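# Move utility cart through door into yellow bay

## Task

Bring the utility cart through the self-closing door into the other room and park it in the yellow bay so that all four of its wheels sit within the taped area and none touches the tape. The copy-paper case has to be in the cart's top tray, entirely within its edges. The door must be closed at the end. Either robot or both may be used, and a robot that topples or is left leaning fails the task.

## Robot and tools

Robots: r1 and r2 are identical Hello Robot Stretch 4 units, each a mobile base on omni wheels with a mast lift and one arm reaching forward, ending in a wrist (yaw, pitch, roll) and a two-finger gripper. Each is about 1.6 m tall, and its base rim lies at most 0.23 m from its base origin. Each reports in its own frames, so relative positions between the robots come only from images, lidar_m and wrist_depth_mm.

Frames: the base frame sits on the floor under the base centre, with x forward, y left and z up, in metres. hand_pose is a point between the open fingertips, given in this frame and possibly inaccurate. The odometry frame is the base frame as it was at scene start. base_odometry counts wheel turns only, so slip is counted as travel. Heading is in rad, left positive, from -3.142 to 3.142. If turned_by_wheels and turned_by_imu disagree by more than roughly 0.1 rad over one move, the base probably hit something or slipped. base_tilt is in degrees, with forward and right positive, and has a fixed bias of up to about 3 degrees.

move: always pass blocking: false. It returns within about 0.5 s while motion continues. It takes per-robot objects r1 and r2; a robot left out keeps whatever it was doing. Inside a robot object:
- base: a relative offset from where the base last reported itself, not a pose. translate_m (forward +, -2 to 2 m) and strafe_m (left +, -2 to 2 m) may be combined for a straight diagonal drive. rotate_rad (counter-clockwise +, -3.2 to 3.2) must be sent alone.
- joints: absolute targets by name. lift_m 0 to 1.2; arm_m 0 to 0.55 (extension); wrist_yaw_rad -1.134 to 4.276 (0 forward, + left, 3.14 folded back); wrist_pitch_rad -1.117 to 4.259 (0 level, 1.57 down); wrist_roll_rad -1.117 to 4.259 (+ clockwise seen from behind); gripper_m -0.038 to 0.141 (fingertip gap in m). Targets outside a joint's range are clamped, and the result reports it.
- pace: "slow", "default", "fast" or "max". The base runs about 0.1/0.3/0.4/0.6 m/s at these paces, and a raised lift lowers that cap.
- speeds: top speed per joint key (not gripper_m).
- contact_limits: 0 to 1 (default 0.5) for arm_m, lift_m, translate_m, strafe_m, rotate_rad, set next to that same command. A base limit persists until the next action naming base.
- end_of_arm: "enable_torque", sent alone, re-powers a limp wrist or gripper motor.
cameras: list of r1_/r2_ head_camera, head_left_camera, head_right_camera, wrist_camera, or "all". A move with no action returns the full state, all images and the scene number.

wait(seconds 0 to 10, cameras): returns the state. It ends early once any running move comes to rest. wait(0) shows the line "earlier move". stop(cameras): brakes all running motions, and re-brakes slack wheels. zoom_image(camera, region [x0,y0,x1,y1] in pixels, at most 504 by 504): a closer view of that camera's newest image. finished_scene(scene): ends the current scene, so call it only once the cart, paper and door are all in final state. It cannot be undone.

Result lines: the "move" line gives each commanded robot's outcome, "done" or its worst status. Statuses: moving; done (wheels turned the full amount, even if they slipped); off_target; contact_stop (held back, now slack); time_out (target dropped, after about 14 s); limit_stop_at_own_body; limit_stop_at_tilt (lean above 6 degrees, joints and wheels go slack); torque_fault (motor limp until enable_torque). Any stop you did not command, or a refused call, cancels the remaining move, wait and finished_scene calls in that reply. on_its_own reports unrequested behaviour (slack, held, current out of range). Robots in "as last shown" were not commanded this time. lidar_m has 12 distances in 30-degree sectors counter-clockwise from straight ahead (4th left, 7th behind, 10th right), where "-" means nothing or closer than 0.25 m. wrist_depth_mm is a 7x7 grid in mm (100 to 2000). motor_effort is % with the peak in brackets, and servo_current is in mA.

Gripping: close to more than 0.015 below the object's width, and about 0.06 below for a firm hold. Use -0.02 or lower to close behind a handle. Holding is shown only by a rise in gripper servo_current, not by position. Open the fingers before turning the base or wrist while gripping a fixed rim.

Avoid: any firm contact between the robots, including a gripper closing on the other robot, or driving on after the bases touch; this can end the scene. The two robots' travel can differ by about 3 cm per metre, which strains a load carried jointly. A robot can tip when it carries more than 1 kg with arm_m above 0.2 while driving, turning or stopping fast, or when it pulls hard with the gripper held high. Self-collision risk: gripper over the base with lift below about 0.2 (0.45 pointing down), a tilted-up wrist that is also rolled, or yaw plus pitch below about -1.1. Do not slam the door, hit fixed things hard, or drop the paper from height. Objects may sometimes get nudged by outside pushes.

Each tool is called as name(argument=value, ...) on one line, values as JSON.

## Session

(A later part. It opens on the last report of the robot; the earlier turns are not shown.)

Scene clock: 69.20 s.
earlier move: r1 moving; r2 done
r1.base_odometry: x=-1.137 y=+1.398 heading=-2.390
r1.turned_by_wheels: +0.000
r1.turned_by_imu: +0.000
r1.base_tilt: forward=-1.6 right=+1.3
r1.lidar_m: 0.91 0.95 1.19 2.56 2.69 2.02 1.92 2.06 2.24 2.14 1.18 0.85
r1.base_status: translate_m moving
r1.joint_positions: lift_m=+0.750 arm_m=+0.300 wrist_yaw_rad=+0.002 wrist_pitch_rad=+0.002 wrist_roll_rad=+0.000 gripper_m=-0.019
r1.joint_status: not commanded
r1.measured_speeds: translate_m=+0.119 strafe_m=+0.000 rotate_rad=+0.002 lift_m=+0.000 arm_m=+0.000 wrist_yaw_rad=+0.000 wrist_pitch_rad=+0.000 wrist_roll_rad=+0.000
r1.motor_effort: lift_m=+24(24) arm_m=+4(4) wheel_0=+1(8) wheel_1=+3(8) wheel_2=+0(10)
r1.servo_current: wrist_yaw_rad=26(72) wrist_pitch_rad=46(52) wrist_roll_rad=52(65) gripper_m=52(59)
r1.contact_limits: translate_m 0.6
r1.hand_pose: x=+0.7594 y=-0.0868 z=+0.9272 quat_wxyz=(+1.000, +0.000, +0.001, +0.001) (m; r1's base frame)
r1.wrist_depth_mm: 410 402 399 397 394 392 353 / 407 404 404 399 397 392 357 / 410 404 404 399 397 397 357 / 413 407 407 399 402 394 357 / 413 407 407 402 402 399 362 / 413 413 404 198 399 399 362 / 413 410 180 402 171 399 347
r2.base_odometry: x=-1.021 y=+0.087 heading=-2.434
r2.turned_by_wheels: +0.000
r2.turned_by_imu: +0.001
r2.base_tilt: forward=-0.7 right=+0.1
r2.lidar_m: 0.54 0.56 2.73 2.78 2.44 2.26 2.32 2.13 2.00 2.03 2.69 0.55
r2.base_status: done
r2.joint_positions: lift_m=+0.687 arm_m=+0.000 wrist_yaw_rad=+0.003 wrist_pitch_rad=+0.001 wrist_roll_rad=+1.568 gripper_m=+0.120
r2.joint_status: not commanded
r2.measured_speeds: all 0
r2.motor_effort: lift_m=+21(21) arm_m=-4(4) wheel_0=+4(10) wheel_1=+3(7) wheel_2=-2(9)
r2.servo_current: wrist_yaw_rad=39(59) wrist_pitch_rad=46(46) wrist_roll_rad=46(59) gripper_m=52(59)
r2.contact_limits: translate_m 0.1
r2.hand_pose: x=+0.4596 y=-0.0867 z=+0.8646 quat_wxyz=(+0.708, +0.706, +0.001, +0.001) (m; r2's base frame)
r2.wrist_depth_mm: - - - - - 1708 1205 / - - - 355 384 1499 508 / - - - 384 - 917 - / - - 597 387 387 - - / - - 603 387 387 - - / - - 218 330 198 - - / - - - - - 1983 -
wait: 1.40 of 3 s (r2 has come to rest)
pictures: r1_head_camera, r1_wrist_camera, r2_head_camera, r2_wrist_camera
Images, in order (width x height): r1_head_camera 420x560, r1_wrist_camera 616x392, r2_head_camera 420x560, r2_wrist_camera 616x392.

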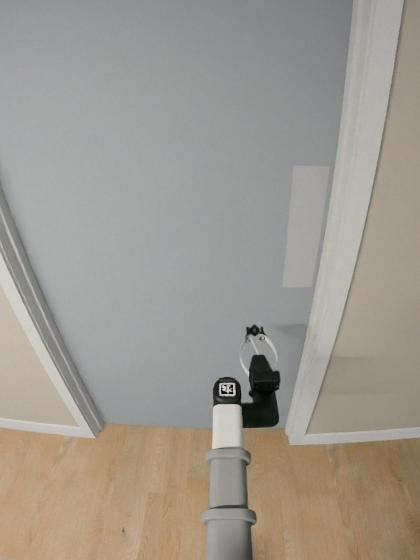

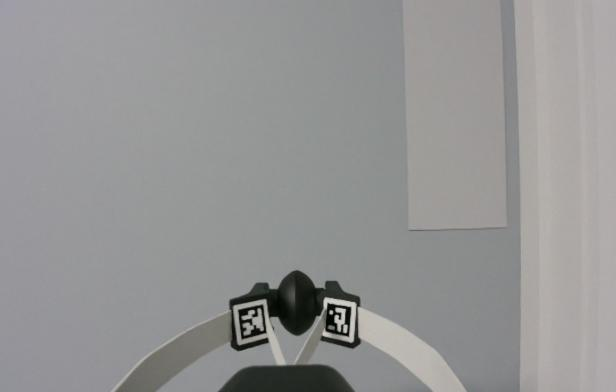

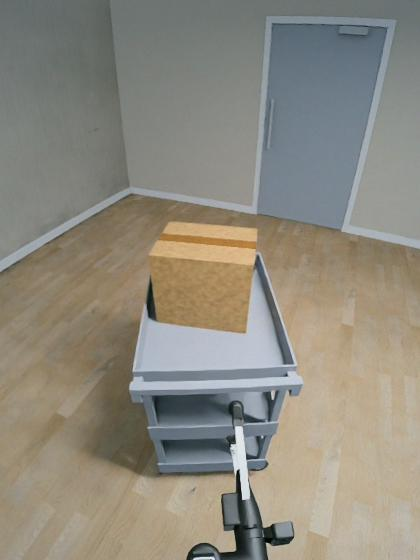

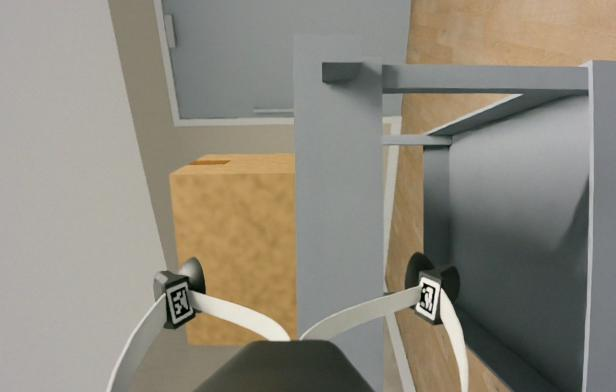

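move(blocking=false, r2={"base":{"translate_m":0.152,"strafe_m":0.06},"contact_limits":{"translate_m":0.1},"pace":"slow"}, r1={"base":{"translate_m":0.6,"strafe_m":0.06},"pace":"slow","contact_limits":{"translate_m":0.8}})

wait(seconds=3)

move(blocking=false, r2={"joints":{"gripper_m":-0.03}})

wait(seconds=3)

wait(seconds=2.5, cameras=["r2_head_camera","r2_head_left_camera","r1_head_right_camera","r1_head_camera"])

Scene clock: 79.97 s.
earlier move: r1 done
move: r1 moving; r2 moving
r1.base_odometry: x=-1.165 y=+1.370 heading=-2.389
r1.turned_by_wheels: +0.000
r1.turned_by_imu: +0.000
r1.base_tilt: forward=-1.6 right=+1.3
r1.lidar_m: 0.86 0.91 1.17 2.53 2.70 2.06 1.97 2.10 2.22 2.15 1.12 0.85
r1.base_status: translate_m moving; strafe_m moving
r1.joint_positions: lift_m=+0.750 arm_m=+0.300 wrist_yaw_rad=+0.002 wrist_pitch_rad=+0.002 wrist_roll_rad=+0.000 gripper_m=-0.019
r1.joint_status: not commanded
r1.measured_speeds: translate_m=+0.049 strafe_m=+0.005 rotate_rad=+0.003 lift_m=+0.000 arm_m=+0.000 wrist_yaw_rad=+0.000 wrist_pitch_rad=+0.000 wrist_roll_rad=+0.000
r1.motor_effort: lift_m=+24(24) arm_m=+4(4) wheel_0=+4(7) wheel_1=+4(6) wheel_2=-5(6)
r1.servo_current: wrist_yaw_rad=59(59) wrist_pitch_rad=39(52) wrist_roll_rad=46(59) gripper_m=52(59)
r1.contact_limits: translate_m 0.8
r1.hand_pose: x=+0.7594 y=-0.0868 z=+0.9272 quat_wxyz=(+1.000, +0.000, +0.001, +0.001) (m; r1's base frame)
r1.wrist_depth_mm: 364 359 359 357 353 351 324 / 364 364 362 357 357 351 343 / 368 364 359 357 355 351 345 / 368 364 362 359 357 353 349 / 370 364 364 359 357 355 355 / 368 366 366 197 359 359 355 / 373 368 183 362 179 359 353
r2.base_odometry: x=-1.028 y=+0.075 heading=-2.434
r2.turned_by_wheels: +0.000
r2.turned_by_imu: +0.001
r2.base_tilt: forward=-0.7 right=+0.1
r2.lidar_m: 0.53 0.58 2.69 2.78 2.44 2.29 2.34 2.17 1.99 2.06 2.70 0.55
r2.base_status: translate_m moving; strafe_m moving
r2.joint_positions: lift_m=+0.687 arm_m=+0.000 wrist_yaw_rad=+0.003 wrist_pitch_rad=+0.001 wrist_roll_rad=+1.568 gripper_m=+0.120
r2.joint_status: not commanded
r2.measured_speeds: translate_m=+0.049 strafe_m=+0.019 rotate_rad=+0.003 lift_m=+0.000 arm_m=+0.000 wrist_yaw_rad=+0.000 wrist_pitch_rad=+0.000 wrist_roll_rad=+0.000
r2.motor_effort: lift_m=+21(21) arm_m=-4(4) wheel_0=+7(9) wheel_1=+8(8) wheel_2=-9(11)
r2.servo_current: wrist_yaw_rad=39(59) wrist_pitch_rad=33(46) wrist_roll_rad=52(59) gripper_m=46(59)
r2.contact_limits: translate_m 0.1
r2.hand_pose: x=+0.4596 y=-0.0867 z=+0.8646 quat_wxyz=(+0.708, +0.706, +0.001, +0.001) (m; r2's base frame)
r2.wrist_depth_mm: - - - - - 1708 1205 / - - - 370 377 389 379 / - - - 373 375 917 - / - - 574 373 377 - - / - - 597 379 377 - - / - - 217 317 198 - - / - - - - - 1863 -
pictures: none

Scene clock: 82.30 s.
earlier move: r1 moving; r2 done
r1.base_odometry: x=-1.311 y=+1.204 heading=-2.391
r1.turned_by_wheels: -0.002
r1.turned_by_imu: +0.015
r1.base_tilt: forward=-1.7 right=+1.3
r1.lidar_m: 0.70 0.76 0.89 2.52 2.65 2.28 2.19 2.33 2.22 2.06 0.84 0.66
r1.base_status: translate_m moving; strafe_m moving
r1.joint_positions: lift_m=+0.750 arm_m=+0.299 wrist_yaw_rad=-0.014 wrist_pitch_rad=+0.002 wrist_roll_rad=+0.000 gripper_m=-0.020
r1.joint_status: not commanded
r1.measured_speeds: translate_m=+0.097 strafe_m=+0.009 rotate_rad=-0.006 lift_m=+0.000 arm_m=+0.000 wrist_yaw_rad=+0.000 wrist_pitch_rad=+0.000 wrist_roll_rad=+0.000
r1.motor_effort: lift_m=+24(24) arm_m=+10(10) wheel_0=+3(14) wheel_1=+4(13) wheel_2=-23(23)
r1.servo_current: wrist_yaw_rad=65(91) wrist_pitch_rad=39(52) wrist_roll_rad=52(78) gripper_m=46(59)
r1.contact_limits: translate_m 0.8
r1.hand_pose: x=+0.7575 y=-0.0913 z=+0.9272 quat_wxyz=(+1.000, +0.000, +0.001, -0.007) (m; r1's base frame)
r1.wrist_depth_mm: 207 214 220 225 232 239 244 / 208 214 220 227 232 238 244 / 211 214 220 227 233 241 244 / 211 215 221 228 234 240 246 / 211 216 221 228 234 241 248 / 211 216 208 198 185 243 248 / 212 213 222 152 234 243 250
r2.base_odometry: x=-1.098 y=-0.057 heading=-2.434
r2.turned_by_wheels: +0.000
r2.turned_by_imu: +0.000
r2.base_tilt: forward=-0.7 right=+0.1
r2.lidar_m: 0.40 0.43 2.62 2.66 2.55 2.37 2.43 2.23 2.10 2.19 2.83 0.42
r2.base_status: done
r2.joint_positions: lift_m=+0.687 arm_m=+0.000 wrist_yaw_rad=+0.000 wrist_pitch_rad=+0.001 wrist_roll_rad=+1.568 gripper_m=+0.120
r2.joint_status: not commanded
r2.measured_speeds: all 0
r2.motor_effort: lift_m=+21(21) arm_m=-4(5) wheel_0=+6(9) wheel_1=+6(8) wheel_2=-11(11)
r2.servo_current: wrist_yaw_rad=46(65) wrist_pitch_rad=39(46) wrist_roll_rad=46(65) gripper_m=52(59)
r2.contact_limits: translate_m 0.1
r2.hand_pose: x=+0.4594 y=-0.0873 z=+0.8646 quat_wxyz=(+0.708, +0.706, +0.001, +0.000) (m; r2's base frame)
r2.wrist_depth_mm: - - - 179 239 1708 1160 / - - - 179 239 820 - / - - 439 180 239 - - / - 459 452 181 241 - - / - - 469 181 241 - - / - - 200 181 212 - - / - - 500 - 241 1756 517
wait: 2.33 of 3 s (r2 has come to rest)
pictures: none

Scene clock: 82.80 s.
earlier move: r1 moving
move: r2 moving
r1.base_odometry: x=-1.344 y=+1.166 heading=-2.391
r1.turned_by_wheels: +0.000
r1.turned_by_imu: +0.000
r1.base_tilt: forward=-1.6 right=+1.3
r1.lidar_m: 0.70 0.72 0.87 2.46 2.65 2.30 2.24 2.38 2.26 1.90 0.75 0.61
r1.base_status: translate_m moving; strafe_m moving
r1.joint_positions: lift_m=+0.750 arm_m=+0.299 wrist_yaw_rad=-0.014 wrist_pitch_rad=+0.002 wrist_roll_rad=+0.000 gripper_m=-0.020
r1.joint_status: not commanded
r1.measured_speeds: translate_m=+0.102 strafe_m=+0.009 rotate_rad=-0.002 lift_m=+0.000 arm_m=+0.000 wrist_yaw_rad=+0.000 wrist_pitch_rad=+0.000 wrist_roll_rad=+0.000
r1.motor_effort: lift_m=+24(24) arm_m=+10(10) wheel_0=+2(5) wheel_1=+4(6) wheel_2=-21(25)
r1.servo_current: wrist_yaw_rad=78(98) wrist_pitch_rad=39(46) wrist_roll_rad=39(59) gripper_m=39(46)
r1.contact_limits: translate_m 0.8
r1.hand_pose: x=+0.7575 y=-0.0913 z=+0.9272 quat_wxyz=(+1.000, +0.000, +0.001, -0.007) (m; r1's base frame)
r1.wrist_depth_mm: 202 211 218 227 238 250 260 / 202 209 219 229 238 250 258 / 203 211 220 229 238 251 260 / 202 211 220 229 239 252 260 / 203 211 220 230 240 253 263 / 202 213 218 199 185 253 265 / 204 209 219 155 241 254 265
r2.base_odometry: x=-1.098 y=-0.057 heading=-2.434
r2.turned_by_wheels: +0.000
r2.turned_by_imu: +0.000
r2.base_tilt: forward=-0.7 right=+0.1
r2.lidar_m: 0.40 0.43 2.61 2.65 2.56 2.38 2.44 2.25 2.12 2.15 2.80 0.44
r2.base_status: not commanded
r2.joint_positions: lift_m=+0.687 arm_m=+0.000 wrist_yaw_rad=+0.000 wrist_pitch_rad=+0.001 wrist_roll_rad=+1.568 gripper_m=+0.106
r2.joint_status: gripper_m moving
r2.measured_speeds: translate_m=+0.000 strafe_m=+0.000 rotate_rad=+0.000 lift_m=+0.000 arm_m=+0.000 wrist_yaw_rad=-0.002 wrist_pitch_rad=+0.001 wrist_roll_rad=+0.000
r2.motor_effort: lift_m=+21(21) arm_m=-4(4) wheel_0=+6(6) wheel_1=+6(6) wheel_2=-11(11)
r2.servo_current: wrist_yaw_rad=46(52) wrist_pitch_rad=39(46) wrist_roll_rad=59(59) gripper_m=117(117)
r2.contact_limits: translate_m 0.1
r2.hand_pose: x=+0.4593 y=-0.0874 z=+0.8646 quat_wxyz=(+0.708, +0.706, +0.000, +0.000) (m; r2's base frame)
r2.wrist_depth_mm: - - - 179 239 1708 1160 / - - - 180 240 1537 - / - - 439 180 240 842 - / - 459 455 181 241 831 - / - - 462 181 241 831 - / - - 196 181 196 - - / - - 504 - 242 1708 512
pictures: none

Scene clock: 84.53 s.
earlier move: r1 moving; r2 done
r1.base_odometry: x=-1.458 y=+1.036 heading=-2.391
r1.turned_by_wheels: +0.000
r1.turned_by_imu: -0.002
r1.base_tilt: forward=-1.6 right=+1.3
r1.lidar_m: 0.66 0.63 0.73 1.71 2.64 2.52 2.38 2.56 2.28 1.29 0.51 0.52
r1.base_status: translate_m moving; strafe_m moving
r1.joint_positions: lift_m=+0.750 arm_m=+0.299 wrist_yaw_rad=-0.014 wrist_pitch_rad=+0.002 wrist_roll_rad=+0.000 gripper_m=-0.020
r1.joint_status: not commanded
r1.measured_speeds: translate_m=+0.100 strafe_m=+0.011 rotate_rad=-0.005 lift_m=+0.000 arm_m=+0.000 wrist_yaw_rad=+0.000 wrist_pitch_rad=+0.000 wrist_roll_rad=+0.000
r1.motor_effort: lift_m=+23(24) arm_m=+10(10) wheel_0=+4(8) wheel_1=+5(7) wheel_2=-21(25)
r1.servo_current: wrist_yaw_rad=85(98) wrist_pitch_rad=46(52) wrist_roll_rad=39(72) gripper_m=46(52)
r1.contact_limits: translate_m 0.8
r1.hand_pose: x=+0.7575 y=-0.0913 z=+0.9272 quat_wxyz=(+1.000, +0.000, +0.001, -0.007) (m; r1's base frame)
r1.wrist_depth_mm: 181 195 213 235 260 291 - / 180 195 213 235 260 293 - / 180 196 214 234 260 290 - / 182 196 214 235 260 293 - / 182 196 213 236 260 294 - / 181 196 207 197 258 296 - / 182 191 210 158 250 307 1808
r2.base_odometry: x=-1.098 y=-0.057 heading=-2.434
r2.turned_by_wheels: +0.000
r2.turned_by_imu: +0.000
r2.base_tilt: forward=-0.6 right=+0.1
r2.lidar_m: 0.40 0.44 2.60 2.68 2.56 2.38 2.45 2.26 2.10 2.17 2.79 0.42
r2.base_status: not commanded
r2.joint_positions: lift_m=+0.687 arm_m=+0.000 wrist_yaw_rad=+0.000 wrist_pitch_rad=+0.007 wrist_roll_rad=+1.568 gripper_m=-0.028
r2.joint_status: all done
r2.measured_speeds: all 0
r2.motor_effort: lift_m=+21(21) arm_m=+4(4) wheel_0=+2(6) wheel_1=+4(6) wheel_2=-4(11)
r2.servo_current: wrist_yaw_rad=52(59) wrist_pitch_rad=52(59) wrist_roll_rad=46(59) gripper_m=150(325)
r2.contact_limits: translate_m 0.1
r2.hand_pose: x=+0.4593 y=-0.0874 z=+0.8629 quat_wxyz=(+0.708, +0.706, +0.003, -0.003) (m; r2's base frame)
r2.wrist_depth_mm: - - - 168 227 1618 1160 / - - - 169 229 778 - / - 430 427 170 230 820 - / - 452 445 230 231 831 - / - 473 462 172 232 831 - / - - 184 173 180 - - / - - - - 236 1576 -
wait: 1.73 of 3 s (r2 has come to rest)
pictures: none

Scene clock: 86.77 s.
earlier move: r1 done
r1.base_odometry: x=-1.554 y=+0.927 heading=-2.391
r1.turned_by_wheels: +0.000
r1.turned_by_imu: -0.002
r1.base_tilt: forward=-1.6 right=+1.3
r1.lidar_m: 0.58 0.57 0.61 1.06 2.60 2.63 2.55 2.73 2.32 0.84 0.44 0.87
r1.base_status: done
r1.joint_positions: lift_m=+0.750 arm_m=+0.299 wrist_yaw_rad=-0.014 wrist_pitch_rad=+0.002 wrist_roll_rad=+0.000 gripper_m=-0.020
r1.joint_status: not commanded
r1.measured_speeds: all 0
r1.motor_effort: lift_m=+24(24) arm_m=+10(10) wheel_0=-1(8) wheel_1=+3(7) wheel_2=-16(25)
r1.servo_current: wrist_yaw_rad=104(104) wrist_pitch_rad=39(52) wrist_roll_rad=59(72) gripper_m=46(52)
r1.contact_limits: translate_m 0.8
r1.hand_pose: x=+0.7575 y=-0.0913 z=+0.9272 quat_wxyz=(+1.000, +0.000, +0.001, -0.007) (m; r1's base frame)
r1.wrist_depth_mm: 164 181 206 238 279 334 - / 162 182 206 237 278 332 - / 163 182 208 238 279 334 - / 163 183 208 239 279 334 - / 163 183 207 239 282 336 - / 166 182 196 200 274 336 - / 165 177 201 183 179 - -
r2.base_odometry: x=-1.098 y=-0.057 heading=-2.434
r2.turned_by_wheels: +0.000
r2.turned_by_imu: +0.000
r2.base_tilt: forward=-0.6 right=+0.1
r2.lidar_m: 0.40 0.43 2.61 2.70 2.53 2.38 2.45 2.25 2.11 2.17 2.83 0.43
r2.base_status: not commanded
r2.joint_positions: lift_m=+0.687 arm_m=+0.000 wrist_yaw_rad=+0.000 wrist_pitch_rad=+0.007 wrist_roll_rad=+1.568 gripper_m=-0.028
r2.joint_status: all done
r2.measured_speeds: all 0
r2.motor_effort: lift_m=+21(21) arm_m=+4(4) wheel_0=+2(6) wheel_1=+4(6) wheel_2=-3(11)
r2.servo_current: wrist_yaw_rad=46(65) wrist_pitch_rad=46(59) wrist_roll_rad=52(59) gripper_m=150(325)
r2.contact_limits: translate_m 0.1
r2.hand_pose: x=+0.4593 y=-0.0874 z=+0.8629 quat_wxyz=(+0.708, +0.706, +0.003, -0.003) (m; r2's base frame)
r2.wrist_depth_mm: - - - 168 228 1618 1138 / - - - 169 228 788 - / - 436 430 170 229 820 - / - 449 449 230 231 831 - / - 469 466 172 233 831 - / - - 185 173 179 - - / - - - - 236 1576 -
wait: 2.23 of 2.5 s (r1 has come to rest)
pictures: r1_head_camera, r1_head_right_camera, r2_head_camera, r2_head_left_camera
Images, in order (width x height): r1_head_camera 420x560, r1_head_right_camera 420x672, r2_head_camera 420x560, r2_head_left_camera 420x672.

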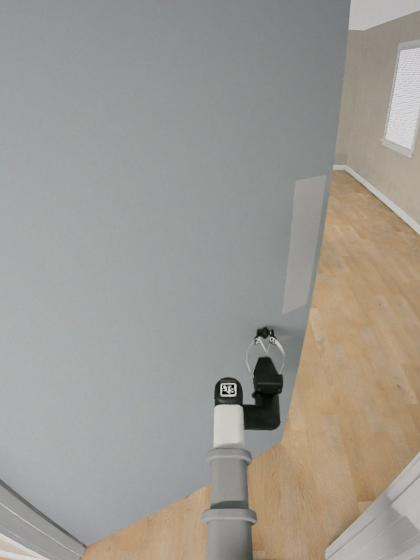

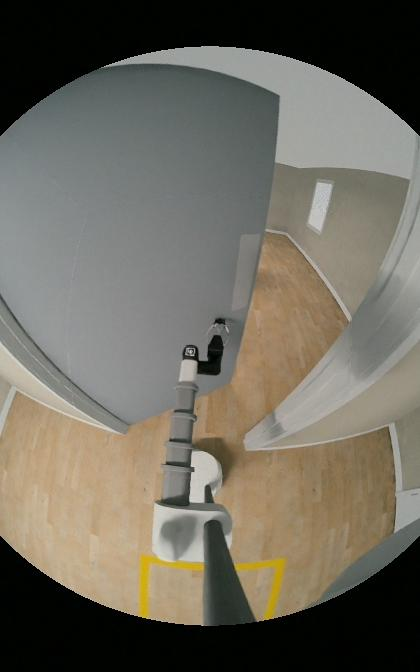

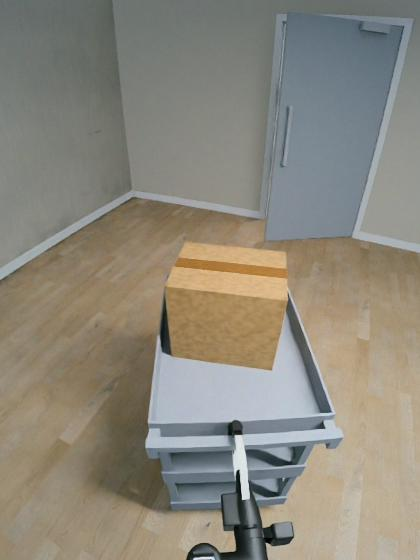

